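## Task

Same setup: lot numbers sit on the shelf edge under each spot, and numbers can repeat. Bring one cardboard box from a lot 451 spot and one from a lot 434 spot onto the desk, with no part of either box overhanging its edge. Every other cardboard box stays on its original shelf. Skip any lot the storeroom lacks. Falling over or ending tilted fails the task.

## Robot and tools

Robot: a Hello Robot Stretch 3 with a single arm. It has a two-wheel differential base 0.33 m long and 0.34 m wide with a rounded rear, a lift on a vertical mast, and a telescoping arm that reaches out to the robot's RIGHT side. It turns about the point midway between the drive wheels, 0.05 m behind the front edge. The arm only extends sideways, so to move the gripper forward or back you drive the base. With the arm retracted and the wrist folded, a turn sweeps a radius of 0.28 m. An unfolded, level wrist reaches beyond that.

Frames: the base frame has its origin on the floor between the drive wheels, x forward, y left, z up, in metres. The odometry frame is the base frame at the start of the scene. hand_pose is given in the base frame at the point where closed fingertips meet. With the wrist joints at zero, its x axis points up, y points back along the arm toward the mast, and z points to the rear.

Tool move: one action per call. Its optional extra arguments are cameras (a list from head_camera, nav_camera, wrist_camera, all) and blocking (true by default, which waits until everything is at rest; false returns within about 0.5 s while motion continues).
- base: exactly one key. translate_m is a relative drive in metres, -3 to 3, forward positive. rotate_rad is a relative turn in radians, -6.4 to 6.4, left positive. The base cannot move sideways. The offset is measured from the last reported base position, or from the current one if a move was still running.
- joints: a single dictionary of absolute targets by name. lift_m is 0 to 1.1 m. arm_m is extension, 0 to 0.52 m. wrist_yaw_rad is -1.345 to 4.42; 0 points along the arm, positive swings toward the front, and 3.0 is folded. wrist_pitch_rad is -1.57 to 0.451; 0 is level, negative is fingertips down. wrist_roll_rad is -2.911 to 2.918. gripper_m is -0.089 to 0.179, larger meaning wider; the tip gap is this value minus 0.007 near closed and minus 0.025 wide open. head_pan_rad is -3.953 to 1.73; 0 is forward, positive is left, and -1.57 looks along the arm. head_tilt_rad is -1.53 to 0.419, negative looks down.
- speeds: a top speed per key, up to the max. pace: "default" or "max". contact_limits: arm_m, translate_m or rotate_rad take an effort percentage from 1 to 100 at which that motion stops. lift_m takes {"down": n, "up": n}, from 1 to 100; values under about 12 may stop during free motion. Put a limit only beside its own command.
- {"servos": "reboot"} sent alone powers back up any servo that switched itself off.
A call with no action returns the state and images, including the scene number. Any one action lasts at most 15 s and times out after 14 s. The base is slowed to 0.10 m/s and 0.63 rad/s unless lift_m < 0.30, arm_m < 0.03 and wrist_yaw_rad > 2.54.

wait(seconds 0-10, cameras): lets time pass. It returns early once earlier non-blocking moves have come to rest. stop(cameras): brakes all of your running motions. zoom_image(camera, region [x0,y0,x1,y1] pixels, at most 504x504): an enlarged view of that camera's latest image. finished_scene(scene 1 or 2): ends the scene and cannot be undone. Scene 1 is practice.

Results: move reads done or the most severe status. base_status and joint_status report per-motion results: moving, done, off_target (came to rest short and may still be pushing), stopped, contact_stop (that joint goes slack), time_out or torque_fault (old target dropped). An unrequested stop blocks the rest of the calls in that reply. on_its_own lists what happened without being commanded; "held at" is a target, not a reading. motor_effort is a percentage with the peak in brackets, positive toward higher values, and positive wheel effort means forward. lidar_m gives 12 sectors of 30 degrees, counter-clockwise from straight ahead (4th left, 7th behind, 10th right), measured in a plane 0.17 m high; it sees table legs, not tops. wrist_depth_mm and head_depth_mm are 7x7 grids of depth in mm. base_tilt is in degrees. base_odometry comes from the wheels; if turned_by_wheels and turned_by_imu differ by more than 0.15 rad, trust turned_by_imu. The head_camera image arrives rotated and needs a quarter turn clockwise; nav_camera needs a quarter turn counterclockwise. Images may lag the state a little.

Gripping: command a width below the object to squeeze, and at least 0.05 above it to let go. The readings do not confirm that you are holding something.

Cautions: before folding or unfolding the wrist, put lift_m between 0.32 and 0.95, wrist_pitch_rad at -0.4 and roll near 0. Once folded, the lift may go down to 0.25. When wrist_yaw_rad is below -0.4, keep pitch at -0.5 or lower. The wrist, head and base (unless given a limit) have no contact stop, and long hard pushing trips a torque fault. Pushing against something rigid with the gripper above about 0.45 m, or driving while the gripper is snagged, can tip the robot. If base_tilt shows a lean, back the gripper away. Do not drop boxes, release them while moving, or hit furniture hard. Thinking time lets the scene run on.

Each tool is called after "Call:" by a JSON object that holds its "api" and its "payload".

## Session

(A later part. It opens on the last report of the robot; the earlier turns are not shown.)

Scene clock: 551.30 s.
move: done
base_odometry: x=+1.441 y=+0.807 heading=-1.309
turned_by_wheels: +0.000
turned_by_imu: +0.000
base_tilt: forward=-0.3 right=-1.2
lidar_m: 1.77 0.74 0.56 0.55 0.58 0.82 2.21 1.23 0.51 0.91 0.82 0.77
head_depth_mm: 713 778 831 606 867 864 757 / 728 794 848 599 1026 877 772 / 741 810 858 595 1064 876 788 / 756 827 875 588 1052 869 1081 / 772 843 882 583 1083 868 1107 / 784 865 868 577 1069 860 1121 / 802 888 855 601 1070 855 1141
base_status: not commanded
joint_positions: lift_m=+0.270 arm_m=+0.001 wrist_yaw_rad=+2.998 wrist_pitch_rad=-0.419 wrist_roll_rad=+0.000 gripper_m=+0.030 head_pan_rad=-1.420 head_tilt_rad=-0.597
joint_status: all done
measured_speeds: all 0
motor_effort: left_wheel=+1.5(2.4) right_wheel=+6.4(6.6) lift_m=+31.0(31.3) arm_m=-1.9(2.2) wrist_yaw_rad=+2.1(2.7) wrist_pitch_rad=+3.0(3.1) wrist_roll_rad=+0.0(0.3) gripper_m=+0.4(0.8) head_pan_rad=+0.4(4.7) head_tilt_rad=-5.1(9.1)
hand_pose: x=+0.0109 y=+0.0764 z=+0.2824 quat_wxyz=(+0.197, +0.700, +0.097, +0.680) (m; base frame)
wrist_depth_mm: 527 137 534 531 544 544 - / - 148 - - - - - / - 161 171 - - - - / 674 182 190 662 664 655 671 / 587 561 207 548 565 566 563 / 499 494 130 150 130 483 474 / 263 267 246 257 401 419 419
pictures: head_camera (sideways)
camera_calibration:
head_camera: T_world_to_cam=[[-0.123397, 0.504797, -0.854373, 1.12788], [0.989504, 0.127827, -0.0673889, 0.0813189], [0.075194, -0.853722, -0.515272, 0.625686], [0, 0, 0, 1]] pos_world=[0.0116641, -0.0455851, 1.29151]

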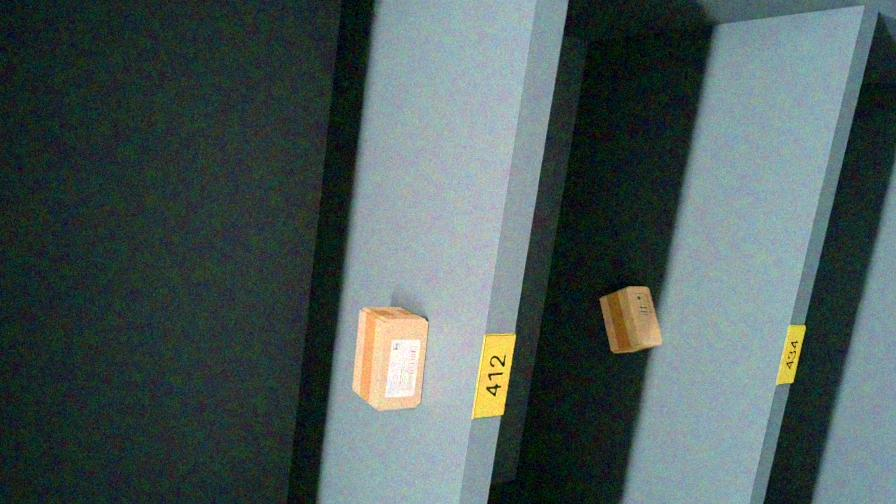

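Call:
{"api": "move", "payload": {"joints": {"lift_m": 0.7, "head_pan_rad": -1.4, "head_tilt_rad": -0.75}, "base": {"translate_m": 0.08}}}

Call:
{"api": "move", "payload": {"joints": {"wrist_yaw_rad": 0.53, "gripper_m": 0.17, "wrist_pitch_rad": -0.4}}}

Call:
{"api": "move", "payload": {"joints": {"wrist_pitch_rad": -0.7, "arm_m": 0.22}, "cameras": ["head_camera", "wrist_camera"]}}

Scene clock: 598.53 s.
move: done
base_odometry: x=+1.462 y=+0.730 heading=-1.309
turned_by_wheels: +0.000
turned_by_imu: +0.000
base_tilt: forward=-0.3 right=-1.3
lidar_m: 1.75 0.73 0.55 0.54 0.57 0.82 2.29 1.23 0.55 0.91 0.72 0.71
head_depth_mm: 722 791 638 533 961 822 1021 / 737 811 629 1070 950 834 1086 / 754 818 621 1065 949 849 1104 / 770 836 575 1096 934 1176 377 / 789 847 584 1114 932 1192 1123 / 809 866 601 1108 922 1212 1135 / 820 856 594 1050 921 1190 1131
base_status: done
joint_positions: lift_m=+0.700 arm_m=+0.001 wrist_yaw_rad=+2.998 wrist_pitch_rad=-0.419 wrist_roll_rad=+0.000 gripper_m=+0.030 head_pan_rad=-1.400 head_tilt_rad=-0.750
joint_status: all done
measured_speeds: all 0
motor_effort: left_wheel=+7.7(10.3) right_wheel=+1.4(10.0) lift_m=+29.5(34.5) arm_m=+2.3(3.3) wrist_yaw_rad=+1.8(3.2) wrist_pitch_rad=+3.0(3.2) wrist_roll_rad=+0.2(0.3) gripper_m=+0.2(1.0) head_pan_rad=+2.7(4.3) head_tilt_rad=+2.8(10.4)
hand_pose: x=+0.0109 y=+0.0764 z=+0.7124 quat_wxyz=(+0.197, +0.700, +0.097, +0.680) (m; base frame)
wrist_depth_mm: 522 137 523 530 539 539 539 / - 148 - - - - - / - 162 170 - - - - / - 178 188 - - - - / - - 203 148 152 - - / - - 130 145 127 928 939 / 878 903 262 867 821 857 870
pictures: none

Scene clock: 600.77 s.
move: done
base_odometry: x=+1.462 y=+0.730 heading=-1.309
turned_by_wheels: +0.000
turned_by_imu: +0.000
base_tilt: forward=-0.3 right=-1.3
lidar_m: 1.75 0.73 0.55 0.54 0.57 0.81 2.29 1.24 0.55 0.91 0.72 0.71
head_depth_mm: 723 794 635 533 958 818 1016 / 737 810 629 1072 952 837 1088 / 751 815 622 1068 947 848 1101 / 771 836 573 1092 935 821 411 / 787 844 582 1115 935 1192 1105 / 808 862 601 1114 928 1218 1132 / 821 856 595 1048 917 1183 1129
base_status: not commanded
joint_positions: lift_m=+0.700 arm_m=+0.001 wrist_yaw_rad=+0.533 wrist_pitch_rad=-0.419 wrist_roll_rad=+0.000 gripper_m=+0.170 head_pan_rad=-1.400 head_tilt_rad=-0.750
joint_status: all done
measured_speeds: all 0
motor_effort: left_wheel=+7.9(8.4) right_wheel=+0.8(2.0) lift_m=+23.0(29.8) arm_m=+3.9(4.3) wrist_yaw_rad=-2.4(6.2) wrist_pitch_rad=+3.0(5.0) wrist_roll_rad=+0.1(0.3) gripper_m=+0.5(82.9) head_pan_rad=+2.5(3.4) head_tilt_rad=+2.8(3.4)
hand_pose: x=+0.0925 y=-0.3387 z=+0.7124 quat_wxyz=(+0.706, +0.324, -0.628, +0.040) (m; base frame)
wrist_depth_mm: - 466 - - - - - / - 504 - - - - - / - - - - - - - / - - 518 498 483 476 502 / - 652 487 442 425 423 417 / 123 126 857 - 369 349 356 / 116 858 858 - - 322 106
pictures: none

Scene clock: 603.63 s.
move: done
base_odometry: x=+1.462 y=+0.730 heading=-1.309
turned_by_wheels: +0.000
turned_by_imu: +0.000
base_tilt: forward=-0.3 right=-1.4
lidar_m: 1.75 0.73 0.56 0.54 0.57 0.82 2.29 1.23 0.55 0.92 0.72 0.71
head_depth_mm: 724 793 636 533 909 394 336 / 739 811 629 1067 477 793 1093 / 753 818 623 1069 562 808 1110 / 773 836 573 1088 915 1175 1119 / 789 845 583 1117 933 1194 1120 / 809 863 602 1119 930 1210 1138 / 819 856 594 1042 920 1184 1127
base_status: not commanded
joint_positions: lift_m=+0.700 arm_m=+0.220 wrist_yaw_rad=+0.533 wrist_pitch_rad=-0.709 wrist_roll_rad=+0.000 gripper_m=+0.170 head_pan_rad=-1.400 head_tilt_rad=-0.750
joint_status: all done
measured_speeds: all 0
motor_effort: left_wheel=+7.6(8.1) right_wheel=+1.6(1.9) lift_m=+29.7(29.7) arm_m=+13.3(14.8) wrist_yaw_rad=-4.2(4.7) wrist_pitch_rad=+1.1(4.0) wrist_roll_rad=+0.2(0.4) gripper_m=+0.5(1.1) head_pan_rad=+3.1(3.5) head_tilt_rad=+1.8(3.3)
hand_pose: x=+0.0694 y=-0.5191 z=+0.6537 quat_wxyz=(+0.705, +0.411, -0.575, -0.062) (m; base frame)
wrist_depth_mm: 397 475 514 514 499 - - / 421 453 446 442 436 428 408 / 397 394 388 382 312 375 374 / - 349 344 342 330 332 329 / 924 309 307 306 301 300 297 / 820 127 278 276 274 267 269 / 116 753 727 252 250 245 106
pictures: head_camera (sideways), wrist_camera
camera_calibration:
head_camera: T_world_to_cam=[[-0.15473, 0.624315, -0.765696, 1.01245], [0.984911, 0.158288, -0.0699673, 0.0846427], [0.077519, -0.764968, -0.639386, 0.787133], [0, 0, 0, 1]] pos_world=[0.0122724, -0.0433509, 1.28443]
wrist_camera: T_world_to_cam=[[-0.846341, -0.531497, -0.0349052, -0.187718], [-0.401756, 0.680024, -0.613318, 0.814285], [0.349713, -0.505052, -0.789065, 0.395498], [0, 0, 0, 1]] pos_world=[0.0299606, -0.453758, 0.804936]

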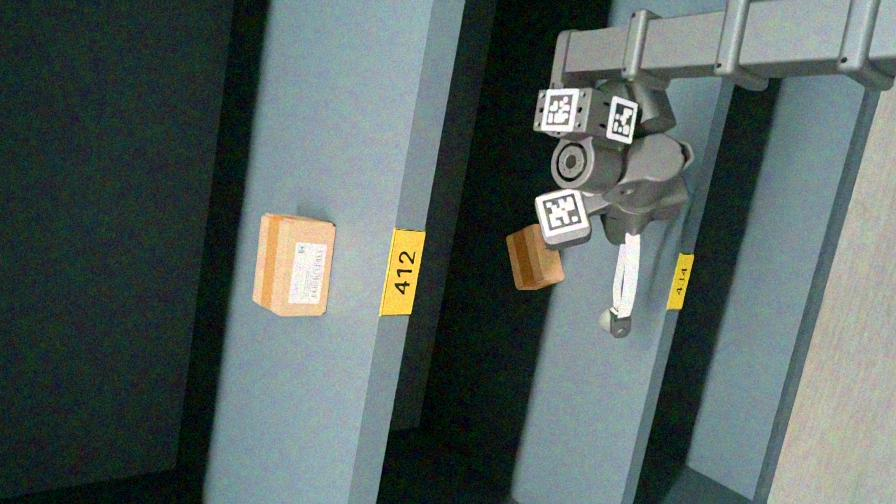

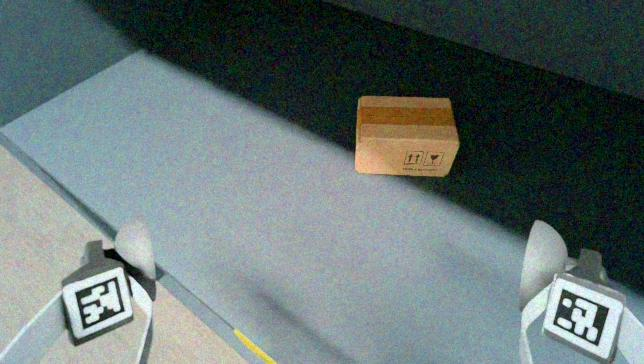

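Call:
{"api": "move", "payload": {"base": {"translate_m": 0.04}, "joints": {"arm_m": 0.399}}}

Call:
{"api": "move", "payload": {"joints": {"lift_m": 0.655}, "cameras": ["wrist_camera"]}}

Scene clock: 617.73 s.
move: done
base_odometry: x=+1.472 y=+0.691 heading=-1.309
turned_by_wheels: +0.000
turned_by_imu: +0.000
base_tilt: forward=-0.3 right=-1.2
lidar_m: 1.75 0.73 0.55 0.54 0.57 0.81 2.33 0.63 0.58 0.92 0.68 0.70
head_depth_mm: 724 794 636 525 501 391 334 / 740 813 631 561 927 816 1096 / 754 817 575 623 917 850 1107 / 772 839 575 1093 929 1172 1127 / 790 846 609 1119 930 1192 1120 / 807 867 603 1111 928 1214 1137 / 794 814 595 989 923 1158 1129
base_status: done
joint_positions: lift_m=+0.700 arm_m=+0.399 wrist_yaw_rad=+0.533 wrist_pitch_rad=-0.709 wrist_roll_rad=+0.000 gripper_m=+0.170 head_pan_rad=-1.400 head_tilt_rad=-0.750
joint_status: all done
measured_speeds: all 0
motor_effort: left_wheel=+8.4(11.9) right_wheel=+2.6(7.0) lift_m=+24.8(31.2) arm_m=+13.3(14.7) wrist_yaw_rad=-3.4(4.6) wrist_pitch_rad=+1.1(1.3) wrist_roll_rad=+0.1(0.3) gripper_m=+0.8(1.3) head_pan_rad=+2.5(3.0) head_tilt_rad=+1.8(2.3)
hand_pose: x=+0.0693 y=-0.6981 z=+0.6536 quat_wxyz=(+0.705, +0.411, -0.575, -0.062) (m; base frame)
wrist_depth_mm: 359 431 493 - - - - / 377 435 446 427 - - - / 387 393 389 384 372 - - / 349 346 344 339 336 332 315 / 311 307 306 304 302 298 297 / 117 141 278 225 232 267 270 / 247 250 254 208 211 244 106
pictures: none

Scene clock: 618.97 s.
move: done
base_odometry: x=+1.472 y=+0.691 heading=-1.309
turned_by_wheels: +0.000
turned_by_imu: +0.000
base_tilt: forward=-0.3 right=-1.3
lidar_m: 1.74 0.73 0.55 0.54 0.57 0.81 2.33 0.63 0.58 0.92 0.68 0.70
head_depth_mm: 723 794 637 533 906 463 374 / 740 812 629 614 669 798 1091 / 755 819 576 648 871 849 1109 / 770 837 574 1087 929 1172 1131 / 789 846 609 1117 931 1190 1125 / 811 867 603 1110 928 1211 1135 / 798 813 595 989 919 1159 1132
base_status: not commanded
joint_positions: lift_m=+0.655 arm_m=+0.399 wrist_yaw_rad=+0.533 wrist_pitch_rad=-0.709 wrist_roll_rad=+0.000 gripper_m=+0.170 head_pan_rad=-1.400 head_tilt_rad=-0.750
joint_status: all done
measured_speeds: all 0
motor_effort: left_wheel=+8.9(9.1) right_wheel=+2.0(3.2) lift_m=+23.3(25.0) arm_m=+12.1(13.8) wrist_yaw_rad=-4.1(4.3) wrist_pitch_rad=+1.2(1.3) wrist_roll_rad=-0.1(0.3) gripper_m=+0.5(1.0) head_pan_rad=+1.8(2.8) head_tilt_rad=+2.0(2.2)
hand_pose: x=+0.0693 y=-0.6980 z=+0.6086 quat_wxyz=(+0.705, +0.412, -0.575, -0.062) (m; base frame)
wrist_depth_mm: 357 417 426 - - - - / 369 377 371 368 352 - - / 329 326 321 319 317 309 - / 292 288 286 282 280 278 274 / 259 257 255 197 245 248 246 / 117 141 232 178 180 222 222 / 206 209 208 172 172 204 106
pictures: wrist_camera
camera_calibration:
wrist_camera: T_world_to_cam=[[-0.846413, -0.531383, -0.0348779, -0.284373], [-0.401858, 0.680329, -0.612913, 0.908299], [0.34942, -0.504762, -0.78938, 0.270017], [0, 0, 0, 1]] pos_world=[0.0299611, -0.632759, 0.759937]

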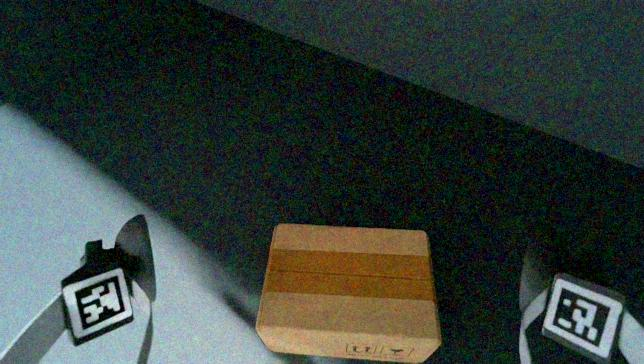

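Call:
{"api": "move", "payload": {"joints": {"lift_m": 0.61}, "speeds": {"lift_m": 0.05}, "contact_limits": {"lift_m": {"down": 18}}, "cameras": ["wrist_camera"]}}

Scene clock: 626.23 s.
move: done
base_odometry: x=+1.472 y=+0.691 heading=-1.309
turned_by_wheels: +0.000
turned_by_imu: +0.000
base_tilt: forward=-0.3 right=-1.2
lidar_m: 1.75 0.73 0.55 0.54 0.57 0.81 2.33 0.63 0.58 0.92 0.68 0.70
head_depth_mm: 723 794 636 533 958 786 444 / 737 812 630 640 654 793 1071 / 755 817 575 693 780 846 1108 / 772 839 574 1091 914 1179 1122 / 792 845 609 1124 930 1194 1122 / 814 865 601 1119 926 1214 1130 / 799 810 595 993 920 1155 1135
base_status: not commanded
joint_positions: lift_m=+0.610 arm_m=+0.399 wrist_yaw_rad=+0.533 wrist_pitch_rad=-0.709 wrist_roll_rad=+0.000 gripper_m=+0.170 head_pan_rad=-1.400 head_tilt_rad=-0.750
joint_status: all done
measured_speeds: all 0
motor_effort: left_wheel=+9.0(9.1) right_wheel=+2.5(3.3) lift_m=+23.5(25.5) arm_m=+7.9(9.6) wrist_yaw_rad=-3.1(4.5) wrist_pitch_rad=+1.3(1.4) wrist_roll_rad=+0.1(0.2) gripper_m=+0.6(1.0) head_pan_rad=+2.2(2.5) head_tilt_rad=+0.9(1.7)
contact_limits: lift_m down 18 (down: maximum 72; up: maximum 65)
hand_pose: x=+0.0693 y=-0.6980 z=+0.5636 quat_wxyz=(+0.705, +0.412, -0.575, -0.062) (m; base frame)
wrist_depth_mm: 347 356 354 344 320 - - / 304 302 296 294 290 278 - / 263 259 257 254 253 249 246 / 233 229 229 163 162 222 219 / 211 206 201 145 145 199 197 / 117 140 178 134 131 177 178 / 116 167 167 162 156 163 106
pictures: wrist_camera
camera_calibration:
wrist_camera: T_world_to_cam=[[-0.846362, -0.531465, -0.0348692, -0.286002], [-0.401951, 0.680319, -0.612863, 0.880679], [0.349438, -0.504688, -0.78942, 0.234569], [0, 0, 0, 1]] pos_world=[0.0299611, -0.632759, 0.714937]

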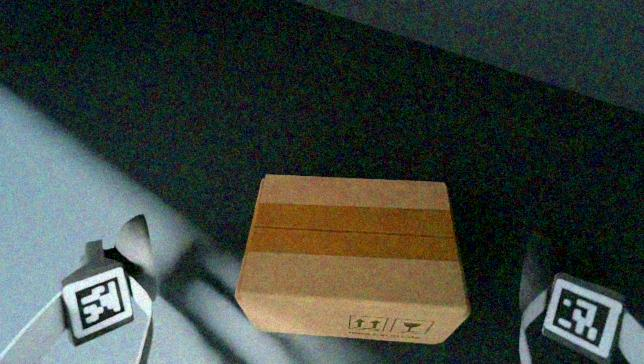

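Call:
{"api": "move", "payload": {"joints": {"gripper_m": 0.06}}}

Call:
{"api": "move", "payload": {"joints": {"gripper_m": 0.035}}}

Call:
{"api": "move", "payload": {"joints": {"lift_m": 0.67}, "cameras": ["wrist_camera"]}}

Scene clock: 634.43 s.
move: done
base_odometry: x=+1.472 y=+0.691 heading=-1.309
turned_by_wheels: +0.000
turned_by_imu: +0.000
base_tilt: forward=-0.2 right=-1.1
lidar_m: 1.74 0.73 0.55 0.54 0.57 0.81 2.33 0.63 0.58 0.92 0.68 0.70
head_depth_mm: 725 795 636 533 961 786 445 / 742 813 630 639 653 792 1073 / 757 815 577 691 781 853 1110 / 775 839 575 1091 930 1171 1122 / 789 848 607 1117 934 1191 1119 / 811 868 602 1112 926 1214 1135 / 798 812 596 985 917 1160 1134
base_status: not commanded
joint_positions: lift_m=+0.610 arm_m=+0.399 wrist_yaw_rad=+0.531 wrist_pitch_rad=-0.707 wrist_roll_rad=+0.000 gripper_m=+0.061 head_pan_rad=-1.400 head_tilt_rad=-0.750
joint_status: all done
measured_speeds: all 0
motor_effort: left_wheel=+8.0(9.0) right_wheel=+2.2(3.4) lift_m=+23.9(24.3) arm_m=+3.9(5.6) wrist_yaw_rad=-0.5(3.8) wrist_pitch_rad=+0.8(1.4) wrist_roll_rad=+0.1(0.3) gripper_m=-13.3(85.6) head_pan_rad=+1.3(2.2) head_tilt_rad=+0.0(1.0)
contact_limits: lift_m down 18 (down: maximum 72; up: maximum 65)
hand_pose: x=+0.0692 y=-0.6985 z=+0.5639 quat_wxyz=(+0.705, +0.410, -0.575, -0.062) (m; base frame)
wrist_depth_mm: 348 358 355 345 321 - - / 308 304 299 297 292 280 - / 265 263 258 258 255 251 249 / 234 231 230 164 219 223 221 / 210 207 149 146 146 200 198 / 189 187 134 136 133 177 180 / 175 165 167 163 161 160 167
pictures: none

Scene clock: 635.20 s.
move: done
base_odometry: x=+1.472 y=+0.691 heading=-1.309
turned_by_wheels: +0.000
turned_by_imu: +0.000
base_tilt: forward=-0.3 right=-1.1
lidar_m: 1.75 0.73 0.55 0.54 0.57 0.81 2.33 0.63 0.58 0.92 0.68 0.70
head_depth_mm: 725 792 636 534 957 786 444 / 738 811 630 639 653 792 1068 / 754 818 576 693 788 849 1108 / 773 840 575 1096 915 1171 1121 / 793 846 608 1119 937 1198 1122 / 809 866 603 1112 921 1206 1138 / 794 813 595 990 921 1159 1130
base_status: not commanded
joint_positions: lift_m=+0.610 arm_m=+0.399 wrist_yaw_rad=+0.531 wrist_pitch_rad=-0.706 wrist_roll_rad=+0.000 gripper_m=+0.036 head_pan_rad=-1.400 head_tilt_rad=-0.750
joint_status: all done
measured_speeds: all 0
motor_effort: left_wheel=+7.7(8.2) right_wheel=+2.2(3.0) lift_m=+23.7(24.4) arm_m=+2.4(4.1) wrist_yaw_rad=-1.7(2.6) wrist_pitch_rad=+0.6(0.9) wrist_roll_rad=+0.0(0.3) gripper_m=-22.4(92.8) head_pan_rad=+1.2(2.0) head_tilt_rad=+0.1(0.8)
contact_limits: lift_m down 18 (down: maximum 72; up: maximum 65)
hand_pose: x=+0.0694 y=-0.6987 z=+0.5642 quat_wxyz=(+0.705, +0.410, -0.576, -0.062) (m; base frame)
wrist_depth_mm: 349 359 357 349 - - - / 307 305 301 297 294 282 - / 265 263 260 257 254 252 250 / 234 233 231 164 220 223 221 / 209 207 149 146 146 200 199 / 189 188 134 136 132 178 180 / 176 165 167 163 162 126 168
pictures: none

Scene clock: 636.57 s.
move: done
base_odometry: x=+1.472 y=+0.691 heading=-1.309
turned_by_wheels: +0.000
turned_by_imu: +0.000
base_tilt: forward=-0.3 right=-1.1
lidar_m: 1.75 0.73 0.55 0.54 0.57 0.81 2.33 0.63 0.58 0.92 0.68 0.70
head_depth_mm: 725 795 637 533 908 442 361 / 738 810 630 596 897 810 1094 / 755 817 576 637 893 853 1111 / 772 841 574 1085 915 1171 1125 / 791 846 608 1121 936 1193 1118 / 807 865 600 1114 927 1216 1136 / 797 812 594 991 921 1159 1131
base_status: not commanded
joint_positions: lift_m=+0.670 arm_m=+0.399 wrist_yaw_rad=+0.531 wrist_pitch_rad=-0.716 wrist_roll_rad=+0.000 gripper_m=+0.038 head_pan_rad=-1.400 head_tilt_rad=-0.750
joint_status: all done
measured_speeds: all 0
motor_effort: left_wheel=+7.4(7.8) right_wheel=+2.7(3.6) lift_m=+29.3(33.9) arm_m=+1.8(3.0) wrist_yaw_rad=-2.2(2.9) wrist_pitch_rad=+2.4(2.6) wrist_roll_rad=+0.0(0.3) gripper_m=-8.7(22.7) head_pan_rad=+0.8(2.0) head_tilt_rad=+0.0(0.9)
hand_pose: x=+0.0684 y=-0.6972 z=+0.6224 quat_wxyz=(+0.704, +0.413, -0.574, -0.065) (m; base frame)
wrist_depth_mm: 359 436 448 - - - - / 378 395 390 384 360 - - / 349 346 343 340 335 323 - / 306 304 303 304 288 293 288 / 274 274 151 148 146 265 260 / 249 248 136 138 131 235 237 / 232 218 220 216 214 213 219
pictures: wrist_camera
camera_calibration:
wrist_camera: T_world_to_cam=[[-0.847459, -0.529687, -0.0352774, -0.282662], [-0.402507, 0.684464, -0.607863, 0.91561], [0.346123, -0.500939, -0.793258, 0.286975], [0, 0, 0, 1]] pos_world=[0.0296664, -0.632667, 0.774239]

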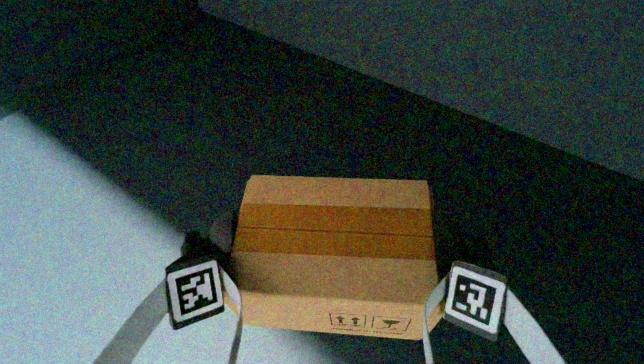

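Call:
{"api": "move", "payload": {"joints": {"lift_m": 0.7}}}

Call:
{"api": "move", "payload": {"joints": {"arm_m": 0.0}}}

Call:
{"api": "move", "payload": {"joints": {"wrist_yaw_rad": 1.8, "wrist_pitch_rad": -0.45, "head_pan_rad": -3.14, "head_tilt_rad": -0.4}}}

Call:
{"api": "move", "payload": {"base": {"translate_m": -1.35}, "cameras": ["nav_camera", "wrist_camera"]}}

Scene clock: 662.03 s.
move: done
base_odometry: x=+1.472 y=+0.691 heading=-1.309
turned_by_wheels: +0.000
turned_by_imu: +0.000
base_tilt: forward=-0.2 right=-1.1
lidar_m: 1.75 0.73 0.55 0.54 0.57 0.81 2.33 0.63 0.58 0.92 0.68 0.70
head_depth_mm: 724 795 637 525 501 392 335 / 740 812 629 562 925 816 1093 / 753 820 575 624 909 851 1105 / 770 838 574 896 919 1171 1124 / 792 846 608 1112 933 1197 1118 / 808 868 603 1118 924 1217 1137 / 797 814 594 992 918 1159 1134
base_status: not commanded
joint_positions: lift_m=+0.700 arm_m=+0.399 wrist_yaw_rad=+0.531 wrist_pitch_rad=-0.716 wrist_roll_rad=+0.000 gripper_m=+0.038 head_pan_rad=-1.400 head_tilt_rad=-0.750
joint_status: all done
measured_speeds: all 0
motor_effort: left_wheel=+7.4(7.7) right_wheel=+2.0(3.3) lift_m=+31.1(32.5) arm_m=-2.6(3.0) wrist_yaw_rad=-2.6(2.6) wrist_pitch_rad=+2.5(2.6) wrist_roll_rad=+0.1(0.3) gripper_m=-8.9(9.5) head_pan_rad=+0.9(1.9) head_tilt_rad=-0.1(1.7)
hand_pose: x=+0.0684 y=-0.6971 z=+0.6524 quat_wxyz=(+0.704, +0.413, -0.574, -0.065) (m; base frame)
wrist_depth_mm: 358 432 483 - - - - / 380 431 438 423 - - - / 386 388 384 380 367 - - / 346 345 343 166 325 329 320 / 310 310 151 147 146 297 293 / 279 280 136 138 132 258 267 / 260 246 247 242 241 240 245
pictures: none

Scene clock: 666.17 s.
move: done
base_odometry: x=+1.472 y=+0.691 heading=-1.309
turned_by_wheels: +0.000
turned_by_imu: +0.000
base_tilt: forward=-0.4 right=-1.2
lidar_m: 1.74 0.73 0.55 0.54 0.57 0.81 2.33 0.63 0.58 0.92 0.68 0.70
head_depth_mm: 723 794 638 533 958 819 1072 / 737 810 629 1073 954 834 1092 / 757 819 576 1067 943 850 1102 / 775 838 575 1098 940 843 426 / 794 847 608 1123 929 1193 594 / 809 867 602 1116 926 1208 1139 / 795 815 594 987 919 1156 1134
base_status: not commanded
joint_positions: lift_m=+0.700 arm_m=+0.001 wrist_yaw_rad=+0.531 wrist_pitch_rad=-0.716 wrist_roll_rad=+0.000 gripper_m=+0.038 head_pan_rad=-1.400 head_tilt_rad=-0.750
joint_status: all done
measured_speeds: all 0
motor_effort: left_wheel=+7.4(8.0) right_wheel=+2.8(3.4) lift_m=+23.9(31.9) arm_m=-12.6(14.7) wrist_yaw_rad=-1.8(3.1) wrist_pitch_rad=+2.5(2.6) wrist_roll_rad=+0.0(0.4) gripper_m=-9.1(9.6) head_pan_rad=+0.8(1.9) head_tilt_rad=-1.3(2.0)
hand_pose: x=+0.0684 y=-0.2987 z=+0.6524 quat_wxyz=(+0.704, +0.413, -0.574, -0.066) (m; base frame)
wrist_depth_mm: - 488 507 513 505 500 495 / - - 457 437 433 431 422 / - - - 401 377 375 371 / - - 732 163 342 330 331 / 911 945 151 148 146 311 301 / 834 817 136 138 132 - 293 / 779 757 738 724 163 - -
pictures: none

Scene clock: 668.47 s.
move: done
base_odometry: x=+1.472 y=+0.691 heading=-1.309
turned_by_wheels: +0.000
turned_by_imu: +0.000
base_tilt: forward=-0.3 right=-1.1
lidar_m: 1.75 0.73 0.55 0.54 0.57 0.81 2.33 0.63 0.58 0.92 0.68 0.70
head_depth_mm: 1808 1745 1681 1629 1582 1545 1389 / 1989 2083 2206 2326 2236 1818 1433 / 1974 2106 2255 2388 2477 1802 1421 / 1985 2085 2261 2387 2422 1788 1417 / 1982 2125 2251 2427 2407 1782 1415 / 1991 2116 2247 2446 2381 1788 1404 / 1961 2071 1261 1359 1414 1528 1358
base_status: not commanded
joint_positions: lift_m=+0.700 arm_m=+0.001 wrist_yaw_rad=+1.797 wrist_pitch_rad=-0.478 wrist_roll_rad=+0.000 gripper_m=+0.038 head_pan_rad=-3.148 head_tilt_rad=-0.393
joint_status: all done
measured_speeds: translate_m=+0.000 rotate_rad=+0.000 lift_m=+0.000 arm_m=+0.000 wrist_yaw_rad=+0.000 wrist_pitch_rad=+0.000 wrist_roll_rad=+0.000 head_pan_rad=+0.024 head_tilt_rad=+0.000
motor_effort: left_wheel=+7.2(7.9) right_wheel=+2.3(3.1) lift_m=+31.1(31.6) arm_m=-10.0(13.0) wrist_yaw_rad=+2.1(4.3) wrist_pitch_rad=+4.7(7.0) wrist_roll_rad=-0.2(0.4) gripper_m=-8.7(9.4) head_pan_rad=+3.2(4.6) head_tilt_rad=-4.1(7.3)
hand_pose: x=+0.1896 y=-0.0971 z=+0.6995 quat_wxyz=(+0.559, +0.642, -0.297, +0.433) (m; base frame)
wrist_depth_mm: - - - - - - - / - - - - - - - / - - - - - - - / - - - - - - - / - - 151 147 147 - - / - - 136 138 131 893 - / - 804 827 802 801 791 -
pictures: none

Scene clock: 683.07 s.
move: time_out
base_odometry: x=+1.123 y=+1.994 heading=-1.309
turned_by_wheels: +0.000
turned_by_imu: -0.001
base_tilt: forward=-0.3 right=-1.2
lidar_m: 1.94 0.82 0.63 0.61 0.64 0.92 0.99 1.05 1.49 0.40 0.89 0.98
head_depth_mm: 827 875 934 997 1081 1168 1278 / 825 877 937 1007 1088 1177 1291 / 832 884 941 1015 1093 1182 1285 / 834 886 947 1015 1101 1197 1295 / 837 891 951 1020 1103 1201 1290 / 839 893 959 1027 1104 1209 1301 / 844 898 959 1032 1120 1215 1308
base_status: translate_m time_out (by the wheels' count: -1.3493 of -1.3500)
joint_positions: lift_m=+0.700 arm_m=+0.001 wrist_yaw_rad=+1.797 wrist_pitch_rad=-0.478 wrist_roll_rad=+0.000 gripper_m=+0.038 head_pan_rad=-3.140 head_tilt_rad=-0.400
joint_status: not commanded
measured_speeds: all 0
motor_effort: left_wheel=-0.4(10.5) right_wheel=-0.8(14.3) lift_m=+23.3(32.0) arm_m=+10.8(11.0) wrist_yaw_rad=+1.6(4.0) wrist_pitch_rad=+4.6(4.8) wrist_roll_rad=-0.3(0.5) gripper_m=-9.1(9.9) head_pan_rad=+3.3(4.2) head_tilt_rad=-3.8(4.9)
hand_pose: x=+0.1896 y=-0.0971 z=+0.6995 quat_wxyz=(+0.559, +0.642, -0.297, +0.433) (m; base frame)
wrist_depth_mm: - - - - - - 922 / - - - - - - - / - - - - - - - / - - - - - - - / - - 150 148 146 - - / - 862 136 137 132 122 - / 775 828 815 793 810 763 -
pictures: nav_camera (sideways), wrist_camera
camera_calibration:
nav_camera: T_world_to_cam=[[-0.365052, -0.0176291, 0.93082, -1.16615], [-0.0172312, 0.999777, 0.0121773, 0.0344478], [-0.930828, -0.0115938, -0.365274, 0.434273], [0, 0, 0, 1]] pos_world=[-0.0208792, -0.0499635, 1.24369]
wrist_camera: T_world_to_cam=[[0.258235, -0.965683, -0.0277741, -0.116646], [-0.612472, -0.141414, -0.77774, 0.678977], [0.747123, 0.217851, -0.627972, 0.484867], [0, 0, 0, 1]] pos_world=[0.0837218, -0.122255, 0.82931]

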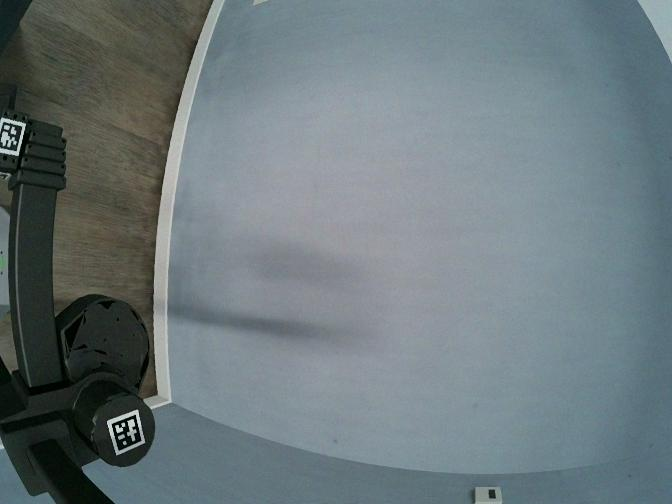

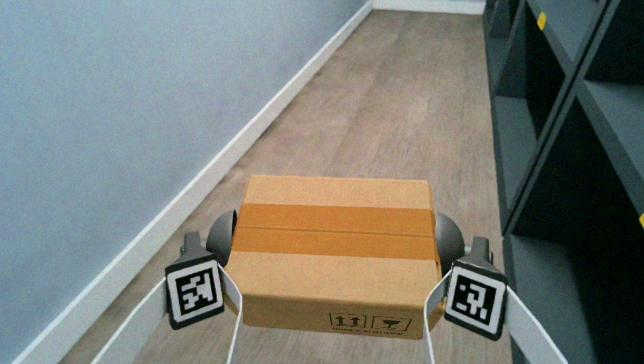

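Call:
{"api": "move", "payload": {"base": {"translate_m": -0.44}}}

Call:
{"api": "move", "payload": {"base": {"rotate_rad": 1.544}, "cameras": ["nav_camera"]}}

Scene clock: 694.77 s.
move: done
base_odometry: x=+1.009 y=+2.419 heading=-1.309
turned_by_wheels: +0.000
turned_by_imu: +0.000
base_tilt: forward=-0.4 right=-1.2
lidar_m: 2.05 0.86 0.65 0.63 0.67 0.57 0.56 0.59 0.84 2.73 0.62 0.59
head_depth_mm: 449 477 509 545 589 638 700 / 451 479 511 550 593 645 702 / 453 481 514 552 596 646 706 / 454 483 516 555 600 651 714 / 456 486 518 558 602 656 716 / 458 488 521 560 606 657 721 / 459 490 524 563 610 662 726
base_status: done
joint_positions: lift_m=+0.700 arm_m=+0.001 wrist_yaw_rad=+1.797 wrist_pitch_rad=-0.478 wrist_roll_rad=+0.000 gripper_m=+0.038 head_pan_rad=-3.140 head_tilt_rad=-0.400
joint_status: not commanded
measured_speeds: all 0
motor_effort: left_wheel=-3.9(11.7) right_wheel=-6.8(13.8) lift_m=+24.7(25.6) arm_m=+12.1(13.3) wrist_yaw_rad=+2.0(3.5) wrist_pitch_rad=+4.6(4.8) wrist_roll_rad=-0.3(0.4) gripper_m=-9.0(9.5) head_pan_rad=+2.8(4.2) head_tilt_rad=-3.1(4.5)
hand_pose: x=+0.1896 y=-0.0971 z=+0.6995 quat_wxyz=(+0.559, +0.642, -0.297, +0.433) (m; base frame)
wrist_depth_mm: - - - - - - - / - - - - - - 706 / - - - - - - - / - - - - - - - / - - 151 148 146 - - / - - 136 138 131 - - / - 825 821 804 797 723 -
pictures: none

Scene clock: 698.33 s.
move: done
base_odometry: x=+1.009 y=+2.419 heading=+0.235
turned_by_wheels: +1.544
turned_by_imu: +1.519
base_tilt: forward=-0.2 right=-1.2
lidar_m: 0.63 0.66 0.58 0.56 0.58 0.80 2.29 0.65 0.59 2.30 0.89 0.66
head_depth_mm: 1652 1594 1580 1536 1503 1488 1374 / 2484 2410 2342 2246 2111 1796 1418 / 2620 2799 3009 3197 2409 1776 1415 / 2647 2818 2981 3183 2382 1775 1413 / 2653 2805 3006 3157 2377 1770 1402 / 2642 2784 3000 3130 2381 1757 1391 / 2649 2795 2926 3131 2351 1746 1384
base_status: done
joint_positions: lift_m=+0.700 arm_m=+0.001 wrist_yaw_rad=+1.797 wrist_pitch_rad=-0.478 wrist_roll_rad=+0.000 gripper_m=+0.038 head_pan_rad=-3.140 head_tilt_rad=-0.400
joint_status: not commanded
measured_speeds: all 0
motor_effort: left_wheel=-8.1(12.4) right_wheel=+8.6(12.6) lift_m=+24.6(25.6) arm_m=+4.2(12.5) wrist_yaw_rad=+2.1(3.2) wrist_pitch_rad=+4.6(4.8) wrist_roll_rad=-0.3(0.3) gripper_m=-9.2(9.6) head_pan_rad=+3.4(4.0) head_tilt_rad=-2.7(4.0)
hand_pose: x=+0.1896 y=-0.0971 z=+0.6995 quat_wxyz=(+0.559, +0.642, -0.297, +0.433) (m; base frame)
wrist_depth_mm: 645 - - 530 503 474 443 / 633 - - - 539 517 479 / - 812 - - - 544 517 / - 915 - 162 159 - - / - 958 150 148 146 - - / - - 136 138 131 - - / - 825 816 798 793 797 785
pictures: nav_camera (sideways)
camera_calibration:
nav_camera: T_world_to_cam=[[-0.365052, -0.0176291, 0.93082, -1.16615], [-0.0172312, 0.999777, 0.0121773, 0.0344478], [-0.930828, -0.0115938, -0.365274, 0.434273], [0, 0, 0, 1]] pos_world=[-0.0208792, -0.0499635, 1.24369]

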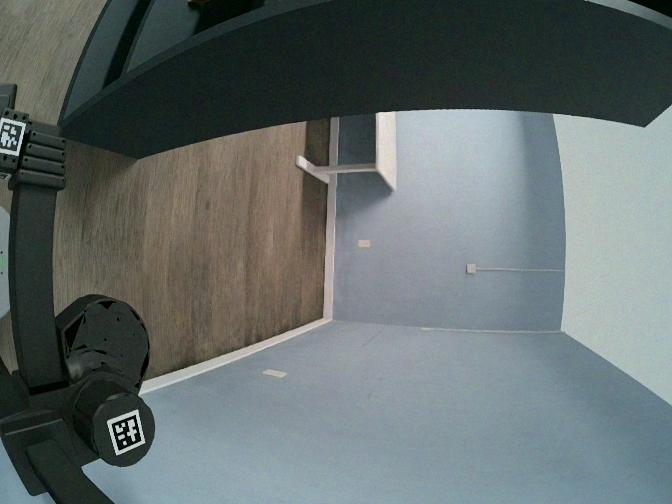

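Call:
{"api": "move", "payload": {"base": {"translate_m": -1.3}}}

Call:
{"api": "move", "payload": {"base": {"translate_m": -0.5}}}

Call:
{"api": "move", "payload": {"base": {"rotate_rad": -1.59}, "joints": {"lift_m": 0.9, "head_pan_rad": -1.57, "head_tilt_rad": -0.5}}}

Call:
{"api": "move", "payload": {"base": {"translate_m": 1.25}, "cameras": ["nav_camera"]}}

Scene clock: 728.20 s.
move: done
base_odometry: x=-0.256 y=+2.117 heading=+0.235
turned_by_wheels: +0.000
turned_by_imu: -0.001
base_tilt: forward=-0.4 right=-1.1
lidar_m: 1.92 0.81 0.59 0.57 0.60 0.82 1.82 1.61 2.27 1.72 0.65 0.64
head_depth_mm: 1542 1612 1612 1586 1561 1517 1376 / 1546 1646 1750 1889 2026 1809 1423 / 1537 1650 1758 1892 2029 1780 1408 / 1546 1647 1748 1889 2036 1761 1404 / 1555 1653 1753 1887 2043 1766 1391 / 1556 1643 1760 1894 2039 1749 1385 / 1553 1643 1753 1878 2022 1741 1385
base_status: done
joint_positions: lift_m=+0.700 arm_m=+0.001 wrist_yaw_rad=+1.797 wrist_pitch_rad=-0.478 wrist_roll_rad=+0.000 gripper_m=+0.038 head_pan_rad=-3.140 head_tilt_rad=-0.400
joint_status: not commanded
measured_speeds: all 0
motor_effort: left_wheel=-4.2(12.8) right_wheel=-6.1(11.6) lift_m=+27.1(27.3) arm_m=-6.3(13.2) wrist_yaw_rad=+2.5(3.7) wrist_pitch_rad=+4.6(4.8) wrist_roll_rad=-0.1(0.5) gripper_m=-8.9(9.7) head_pan_rad=+3.2(4.0) head_tilt_rad=-1.5(3.2)
hand_pose: x=+0.1896 y=-0.0971 z=+0.6995 quat_wxyz=(+0.559, +0.642, -0.297, +0.433) (m; base frame)
wrist_depth_mm: 626 - - - - - - / - - - - - - - / - - - - - - - / - - - - - - - / - - 151 148 147 - - / - 124 136 138 131 125 - / - 842 823 805 793 803 -
pictures: none

Scene clock: 734.33 s.
move: done
base_odometry: x=-0.742 y=+2.001 heading=+0.235
turned_by_wheels: +0.000
turned_by_imu: +0.000
base_tilt: forward=-0.3 right=-1.2
lidar_m: 2.15 0.81 0.60 0.58 0.60 0.83 1.33 1.20 1.91 3.56 1.34 1.05
head_depth_mm: 1120 1196 1275 1367 1457 1537 1393 / 1121 1192 1278 1354 1475 1601 1415 / 1120 1193 1266 1365 1483 1594 1415 / 1118 1198 1269 1368 1475 1593 1399 / 1120 1194 1271 1358 1483 1585 1399 / 1122 1189 1272 1362 1482 1581 1397 / 1124 1193 1269 1367 1481 1593 1394
base_status: done
joint_positions: lift_m=+0.700 arm_m=+0.001 wrist_yaw_rad=+1.797 wrist_pitch_rad=-0.478 wrist_roll_rad=+0.000 gripper_m=+0.038 head_pan_rad=-3.140 head_tilt_rad=-0.400
joint_status: not commanded
measured_speeds: all 0
motor_effort: left_wheel=-5.2(12.6) right_wheel=-5.2(11.4) lift_m=+27.1(27.6) arm_m=-3.4(6.7) wrist_yaw_rad=+2.1(3.5) wrist_pitch_rad=+4.6(4.8) wrist_roll_rad=+0.0(0.5) gripper_m=-9.2(9.6) head_pan_rad=+3.0(3.8) head_tilt_rad=-1.4(2.6)
hand_pose: x=+0.1896 y=-0.0971 z=+0.6995 quat_wxyz=(+0.559, +0.642, -0.297, +0.433) (m; base frame)
wrist_depth_mm: 621 - - - - - 694 / - - - - - - 754 / - - - - - - 839 / - - - - - - - / - - 151 148 147 - - / - 124 136 137 131 927 945 / - 838 828 807 792 795 834
pictures: none

Scene clock: 737.97 s.
move: done
base_odometry: x=-0.742 y=+2.001 heading=-1.355
turned_by_wheels: -1.590
turned_by_imu: -1.565
base_tilt: forward=-0.3 right=-1.3
lidar_m: 3.61 1.35 1.06 2.21 0.82 0.60 0.58 0.60 0.83 1.33 1.20 1.58
head_depth_mm: 1099 1188 1292 1410 1527 1489 - / 1096 1191 1293 1424 1565 1616 - / 1100 1184 1296 1416 1575 1604 - / 1096 1186 1285 1413 1574 1605 - / 1096 1186 1285 1419 1568 1598 1297 / 1094 1192 1291 1412 1577 1577 1296 / 1098 1187 1292 1420 1573 1576 1288
base_status: done
joint_positions: lift_m=+0.900 arm_m=+0.001 wrist_yaw_rad=+1.797 wrist_pitch_rad=-0.477 wrist_roll_rad=+0.000 gripper_m=+0.038 head_pan_rad=-1.569 head_tilt_rad=-0.500
joint_status: all done
measured_speeds: all 0
motor_effort: left_wheel=+8.0(11.7) right_wheel=-9.4(14.5) lift_m=+30.9(34.1) arm_m=-9.5(10.3) wrist_yaw_rad=+1.3(3.6) wrist_pitch_rad=+4.4(4.7) wrist_roll_rad=-0.2(0.4) gripper_m=-9.1(9.6) head_pan_rad=-2.9(5.8) head_tilt_rad=-3.4(8.0)
hand_pose: x=+0.1897 y=-0.0971 z=+0.8996 quat_wxyz=(+0.559, +0.642, -0.297, +0.433) (m; base frame)
wrist_depth_mm: - - - - - - - / - - - - - - - / - - - - - - - / - - - - - - - / - - 151 148 147 - - / - - 136 138 131 - - / - - - - 985 985 -
pictures: none

Scene clock: 751.60 s.
move: done
base_odometry: x=-0.474 y=+0.780 heading=-1.355
turned_by_wheels: +0.000
turned_by_imu: +0.000
base_tilt: forward=-0.4 right=-1.2
lidar_m: 2.46 1.34 0.98 0.95 0.98 1.88 1.82 1.88 0.96 0.82 0.79 1.86
head_depth_mm: 1106 1192 1310 1373 956 784 - / 1104 1195 1297 1368 947 779 - / 1102 1186 1293 1341 943 772 - / 1100 1192 1298 1327 934 769 - / 1103 1195 1301 1316 926 765 1263 / 1108 1192 1302 1305 917 759 1252 / 1107 1192 1295 1289 912 755 1280
base_status: done
joint_positions: lift_m=+0.900 arm_m=+0.001 wrist_yaw_rad=+1.797 wrist_pitch_rad=-0.477 wrist_roll_rad=+0.000 gripper_m=+0.038 head_pan_rad=-1.570 head_tilt_rad=-0.500
joint_status: not commanded
measured_speeds: all 0
motor_effort: left_wheel=+3.9(13.2) right_wheel=+6.2(10.6) lift_m=+24.4(31.4) arm_m=-10.8(13.7) wrist_yaw_rad=+1.4(3.7) wrist_pitch_rad=+4.6(4.7) wrist_roll_rad=-0.3(0.5) gripper_m=-8.8(9.7) head_pan_rad=-3.2(4.0) head_tilt_rad=+0.9(4.2)
hand_pose: x=+0.1897 y=-0.0971 z=+0.8996 quat_wxyz=(+0.559, +0.642, -0.297, +0.433) (m; base frame)
wrist_depth_mm: - - - - - - - / - - - - - - - / - - - - - - - / - - - - - - - / - - 151 148 146 - - / - - 136 138 132 - - / - - - - 998 980 -
pictures: nav_camera (sideways)
camera_calibration:
nav_camera: T_world_to_cam=[[0.0173516, -0.456379, 0.889616, -1.1147], [-0.999791, -0.0175266, 0.0105093, 0.0426356], [0.0107957, -0.889613, -0.456588, 0.547419], [0, 0, 0, 1]] pos_world=[0.0560588, -0.0209885, 1.24115]

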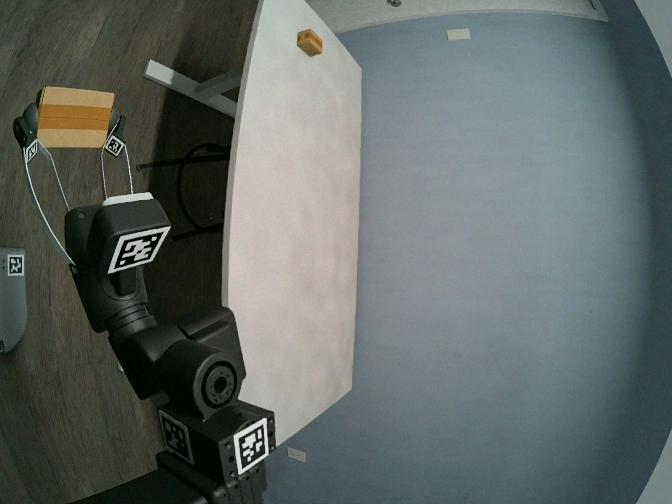

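Call:
{"api": "move", "payload": {"base": {"translate_m": 0.18}}}

Call:
{"api": "move", "payload": {"joints": {"wrist_yaw_rad": 0.0, "wrist_pitch_rad": -0.7}}}

Call:
{"api": "move", "payload": {"joints": {"arm_m": 0.46}}}

Call:
{"api": "move", "payload": {"joints": {"lift_m": 0.83}, "cameras": ["all"]}}

Scene clock: 766.17 s.
move: done
base_odometry: x=-0.435 y=+0.604 heading=-1.355
turned_by_wheels: +0.000
turned_by_imu: +0.000
base_tilt: forward=-0.4 right=-1.2
lidar_m: 2.27 1.34 0.98 0.94 0.98 1.36 2.00 1.89 1.04 0.81 0.71 1.88
head_depth_mm: 1109 1193 1298 1368 954 784 - / 1105 1192 1302 1360 947 780 - / 1100 1200 1295 1344 944 776 - / 1110 1195 1302 1332 929 771 - / 1109 1199 1301 1317 927 763 1300 / 1098 1196 1301 1303 918 759 1234 / 1106 1198 1299 1284 912 753 1284
base_status: done
joint_positions: lift_m=+0.900 arm_m=+0.001 wrist_yaw_rad=+1.797 wrist_pitch_rad=-0.477 wrist_roll_rad=+0.000 gripper_m=+0.038 head_pan_rad=-1.570 head_tilt_rad=-0.500
joint_status: not commanded
measured_speeds: all 0
motor_effort: left_wheel=+6.7(12.1) right_wheel=+4.1(10.1) lift_m=+28.6(28.6) arm_m=-8.6(9.8) wrist_yaw_rad=+0.9(3.3) wrist_pitch_rad=+4.5(4.6) wrist_roll_rad=-0.1(0.4) gripper_m=-8.9(9.5) head_pan_rad=-3.6(3.8) head_tilt_rad=+2.9(3.1)
hand_pose: x=+0.1897 y=-0.0971 z=+0.8996 quat_wxyz=(+0.559, +0.642, -0.297, +0.433) (m; base frame)
wrist_depth_mm: - - - - - - - / - - - - - - - / - - - - - - - / - - - - - - - / - - 150 148 147 - - / - - 136 138 131 - - / - - - - 984 - -
pictures: none

Scene clock: 768.07 s.
move: done
base_odometry: x=-0.435 y=+0.604 heading=-1.355
turned_by_wheels: +0.000
turned_by_imu: +0.000
base_tilt: forward=-0.4 right=-1.1
lidar_m: 2.27 1.33 0.98 0.95 0.98 1.35 2.00 1.89 1.04 0.81 0.72 1.89
head_depth_mm: 1111 1191 1299 1372 957 786 - / 1100 1197 1304 1358 948 778 1424 / 1104 1191 1294 1349 939 774 289 / 1102 1194 1293 1341 931 771 286 / 1105 1200 1300 1318 927 765 1070 / 1108 1184 1305 1297 918 759 1232 / 1104 1196 1293 1292 912 756 1291
base_status: not commanded
joint_positions: lift_m=+0.900 arm_m=+0.001 wrist_yaw_rad=+0.003 wrist_pitch_rad=-0.715 wrist_roll_rad=+0.000 gripper_m=+0.038 head_pan_rad=-1.570 head_tilt_rad=-0.500
joint_status: all done
measured_speeds: all 0
motor_effort: left_wheel=+6.3(7.2) right_wheel=+3.6(4.7) lift_m=+29.5(29.9) arm_m=-8.2(9.1) wrist_yaw_rad=-2.1(7.5) wrist_pitch_rad=+2.2(5.2) wrist_roll_rad=-0.2(0.4) gripper_m=-8.8(9.6) head_pan_rad=-2.9(3.7) head_tilt_rad=+2.9(4.0)
hand_pose: x=-0.0210 y=-0.3232 z=+0.8525 quat_wxyz=(+0.663, +0.249, -0.662, -0.247) (m; base frame)
wrist_depth_mm: - - - - - - - / - - - - - - - / - - - - - - - / - - - 165 - - - / - - 151 148 147 - - / - - 136 138 131 935 - / 987 904 929 908 898 906 930
pictures: none

Scene clock: 772.63 s.
move: done
base_odometry: x=-0.435 y=+0.604 heading=-1.355
turned_by_wheels: +0.000
turned_by_imu: +0.000
base_tilt: forward=-0.3 right=-1.2
lidar_m: 2.28 1.34 0.98 0.95 0.99 1.35 1.99 1.89 1.04 0.81 0.72 1.88
head_depth_mm: 1108 1196 1301 1370 314 - 1288 / 1097 1194 1300 436 344 754 1322 / 1102 1199 1289 572 946 770 1312 / 1103 1198 1277 641 859 768 1270 / 1105 1190 1298 1320 926 764 1267 / 1105 1196 1296 1308 916 763 1230 / 1107 1194 1299 1289 915 755 1287
base_status: not commanded
joint_positions: lift_m=+0.900 arm_m=+0.460 wrist_yaw_rad=+0.003 wrist_pitch_rad=-0.716 wrist_roll_rad=+0.000 gripper_m=+0.038 head_pan_rad=-1.570 head_tilt_rad=-0.500
joint_status: all done
measured_speeds: all 0
motor_effort: left_wheel=+6.3(7.1) right_wheel=+4.0(4.7) lift_m=+30.7(32.3) arm_m=+13.2(15.5) wrist_yaw_rad=-2.9(4.5) wrist_pitch_rad=+2.4(2.7) wrist_roll_rad=-0.1(0.4) gripper_m=-9.0(9.7) head_pan_rad=-2.7(3.7) head_tilt_rad=+4.4(5.1)
hand_pose: x=-0.0210 y=-0.7825 z=+0.8524 quat_wxyz=(+0.663, +0.249, -0.662, -0.247) (m; base frame)
wrist_depth_mm: - - - - - - - / - - - - - - - / - - - - - - - / - - - 162 158 - - / - - 151 148 146 - - / - - 136 138 131 - - / - - - 159 149 - -
pictures: none

Scene clock: 774.10 s.
move: done
base_odometry: x=-0.435 y=+0.604 heading=-1.355
turned_by_wheels: +0.000
turned_by_imu: +0.000
base_tilt: forward=-0.3 right=-1.1
lidar_m: 2.28 1.33 0.98 0.95 0.98 1.36 1.99 1.89 1.04 0.81 0.72 1.89
head_depth_mm: 1104 1195 1302 1373 960 328 - / 1104 1194 1302 1361 416 350 1311 / 1104 1192 1302 604 864 773 1309 / 1104 1194 1304 1182 828 769 1270 / 1105 1184 1294 1311 929 766 1269 / 1107 1195 1301 1304 920 761 1233 / 1108 1192 1302 1294 913 755 1283
base_status: not commanded
joint_positions: lift_m=+0.830 arm_m=+0.460 wrist_yaw_rad=+0.003 wrist_pitch_rad=-0.716 wrist_roll_rad=+0.000 gripper_m=+0.038 head_pan_rad=-1.570 head_tilt_rad=-0.500
joint_status: all done
measured_speeds: all 0
motor_effort: left_wheel=+6.6(7.0) right_wheel=+4.1(4.7) lift_m=+24.2(30.6) arm_m=+12.6(13.6) wrist_yaw_rad=-3.0(4.3) wrist_pitch_rad=+2.4(2.6) wrist_roll_rad=-0.2(0.3) gripper_m=-9.3(9.5) head_pan_rad=-2.4(3.3) head_tilt_rad=+3.8(4.8)
hand_pose: x=-0.0210 y=-0.7825 z=+0.7824 quat_wxyz=(+0.663, +0.249, -0.662, -0.247) (m; base frame)
wrist_depth_mm: - - - - - - - / - - - - - - - / - - - - - - - / - - - 162 159 - - / - - 151 148 146 - - / - - 136 137 131 - - / - - - 160 148 - -
pictures: head_camera (sideways), nav_camera (sideways), wrist_camera
camera_calibration:
head_camera: T_world_to_cam=[[-0.0465293, 0.432324, -0.900517, 1.18757], [0.997504, -0.0278285, -0.0649006, 0.0779916], [-0.0531181, -0.901289, -0.42995, 0.515474], [0, 0, 0, 1]] pos_world=[0.00484087, -0.0466527, 1.29612]
nav_camera: T_world_to_cam=[[0.0173068, -0.456102, 0.889759, -1.11487], [-0.999793, -0.017414, 0.0105204, 0.0426236], [0.0106959, -0.889757, -0.456309, 0.547076], [0, 0, 0, 1]] pos_world=[0.0560582, -0.0209893, 1.24116]
wrist_camera: T_world_to_cam=[[-0.998915, -0.0303797, -0.0352918, -0.0104813], [-0.00269363, 0.794307, -0.60751, 1.12933], [0.0464885, -0.606756, -0.793527, 0.313193], [0, 0, 0, 1]] pos_world=[-0.0219878, -0.707324, 0.934239]

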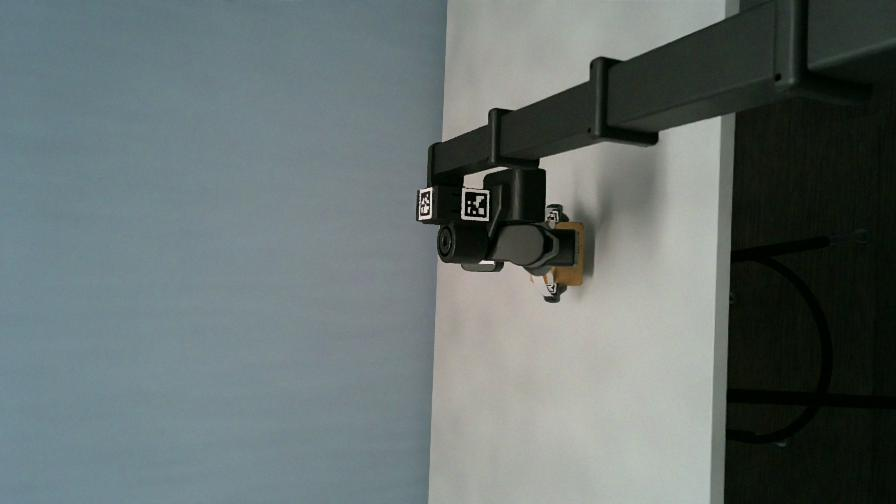

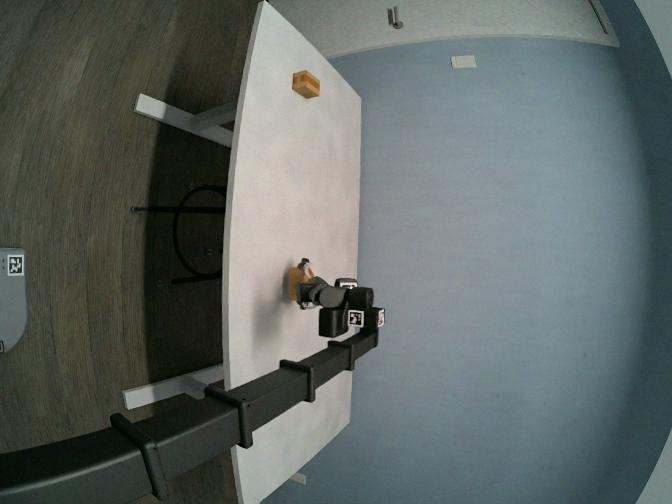

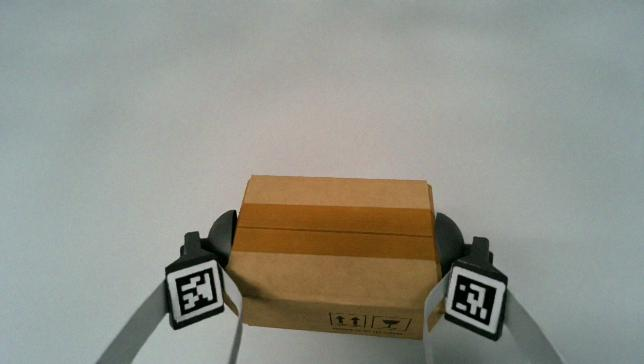

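Call:
{"api": "move", "payload": {"joints": {"lift_m": 0.797}, "speeds": {"lift_m": 0.02}, "contact_limits": {"lift_m": {"down": 13}}, "cameras": ["wrist_camera"]}}

Scene clock: 781.47 s.
move: done
base_odometry: x=-0.435 y=+0.604 heading=-1.355
turned_by_wheels: +0.000
turned_by_imu: +0.000
base_tilt: forward=-0.3 right=-1.3
lidar_m: 2.27 1.34 0.98 0.95 0.98 1.36 2.00 1.89 1.04 0.81 0.72 1.89
head_depth_mm: 1107 1201 1303 1372 958 759 307 / 1106 1201 1294 1365 511 369 1217 / 1103 1193 1304 1357 643 776 1314 / 1110 1189 1307 1329 757 768 1268 / 1103 1195 1304 1316 927 763 1261 / 1110 1194 1299 1313 920 761 1235 / 1110 1190 1294 1285 911 754 1287
base_status: not commanded
joint_positions: lift_m=+0.797 arm_m=+0.460 wrist_yaw_rad=+0.003 wrist_pitch_rad=-0.698 wrist_roll_rad=+0.003 gripper_m=+0.038 head_pan_rad=-1.570 head_tilt_rad=-0.500
joint_status: all done
measured_speeds: all 0
motor_effort: left_wheel=+6.6(6.9) right_wheel=+4.2(4.5) lift_m=+18.4(28.0) arm_m=+11.9(12.9) wrist_yaw_rad=-2.9(4.4) wrist_pitch_rad=-0.9(2.6) wrist_roll_rad=-1.1(1.3) gripper_m=-8.7(9.5) head_pan_rad=-2.8(2.8) head_tilt_rad=+4.6(5.2)
contact_limits: lift_m down 13 (down: maximum 72; up: maximum 65)
hand_pose: x=-0.0211 y=-0.7857 z=+0.7525 quat_wxyz=(+0.664, +0.243, -0.665, -0.242) (m; base frame)
wrist_depth_mm: - - - - - - - / - - - - - - - / - - - - - - - / - - - 163 161 - - / - - 151 148 147 - - / - - 136 137 131 - - / - - - 155 148 - -
pictures: wrist_camera
camera_calibration:
wrist_camera: T_world_to_cam=[[-0.998908, -0.0285596, -0.0369779, -0.00909066], [0.000604829, 0.783462, -0.621439, 1.11581], [0.0467189, -0.620783, -0.782589, 0.268294], [0, 0, 0, 1]] pos_world=[-0.02229, -0.7079, 0.903033]

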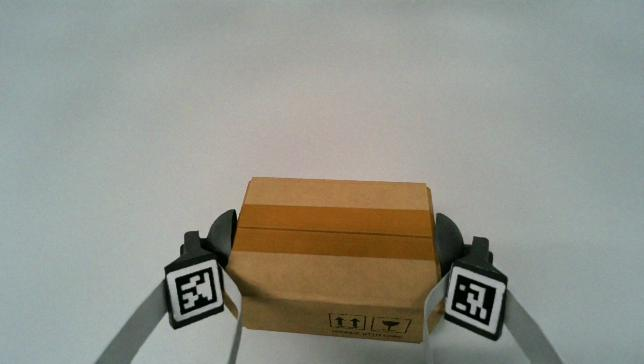

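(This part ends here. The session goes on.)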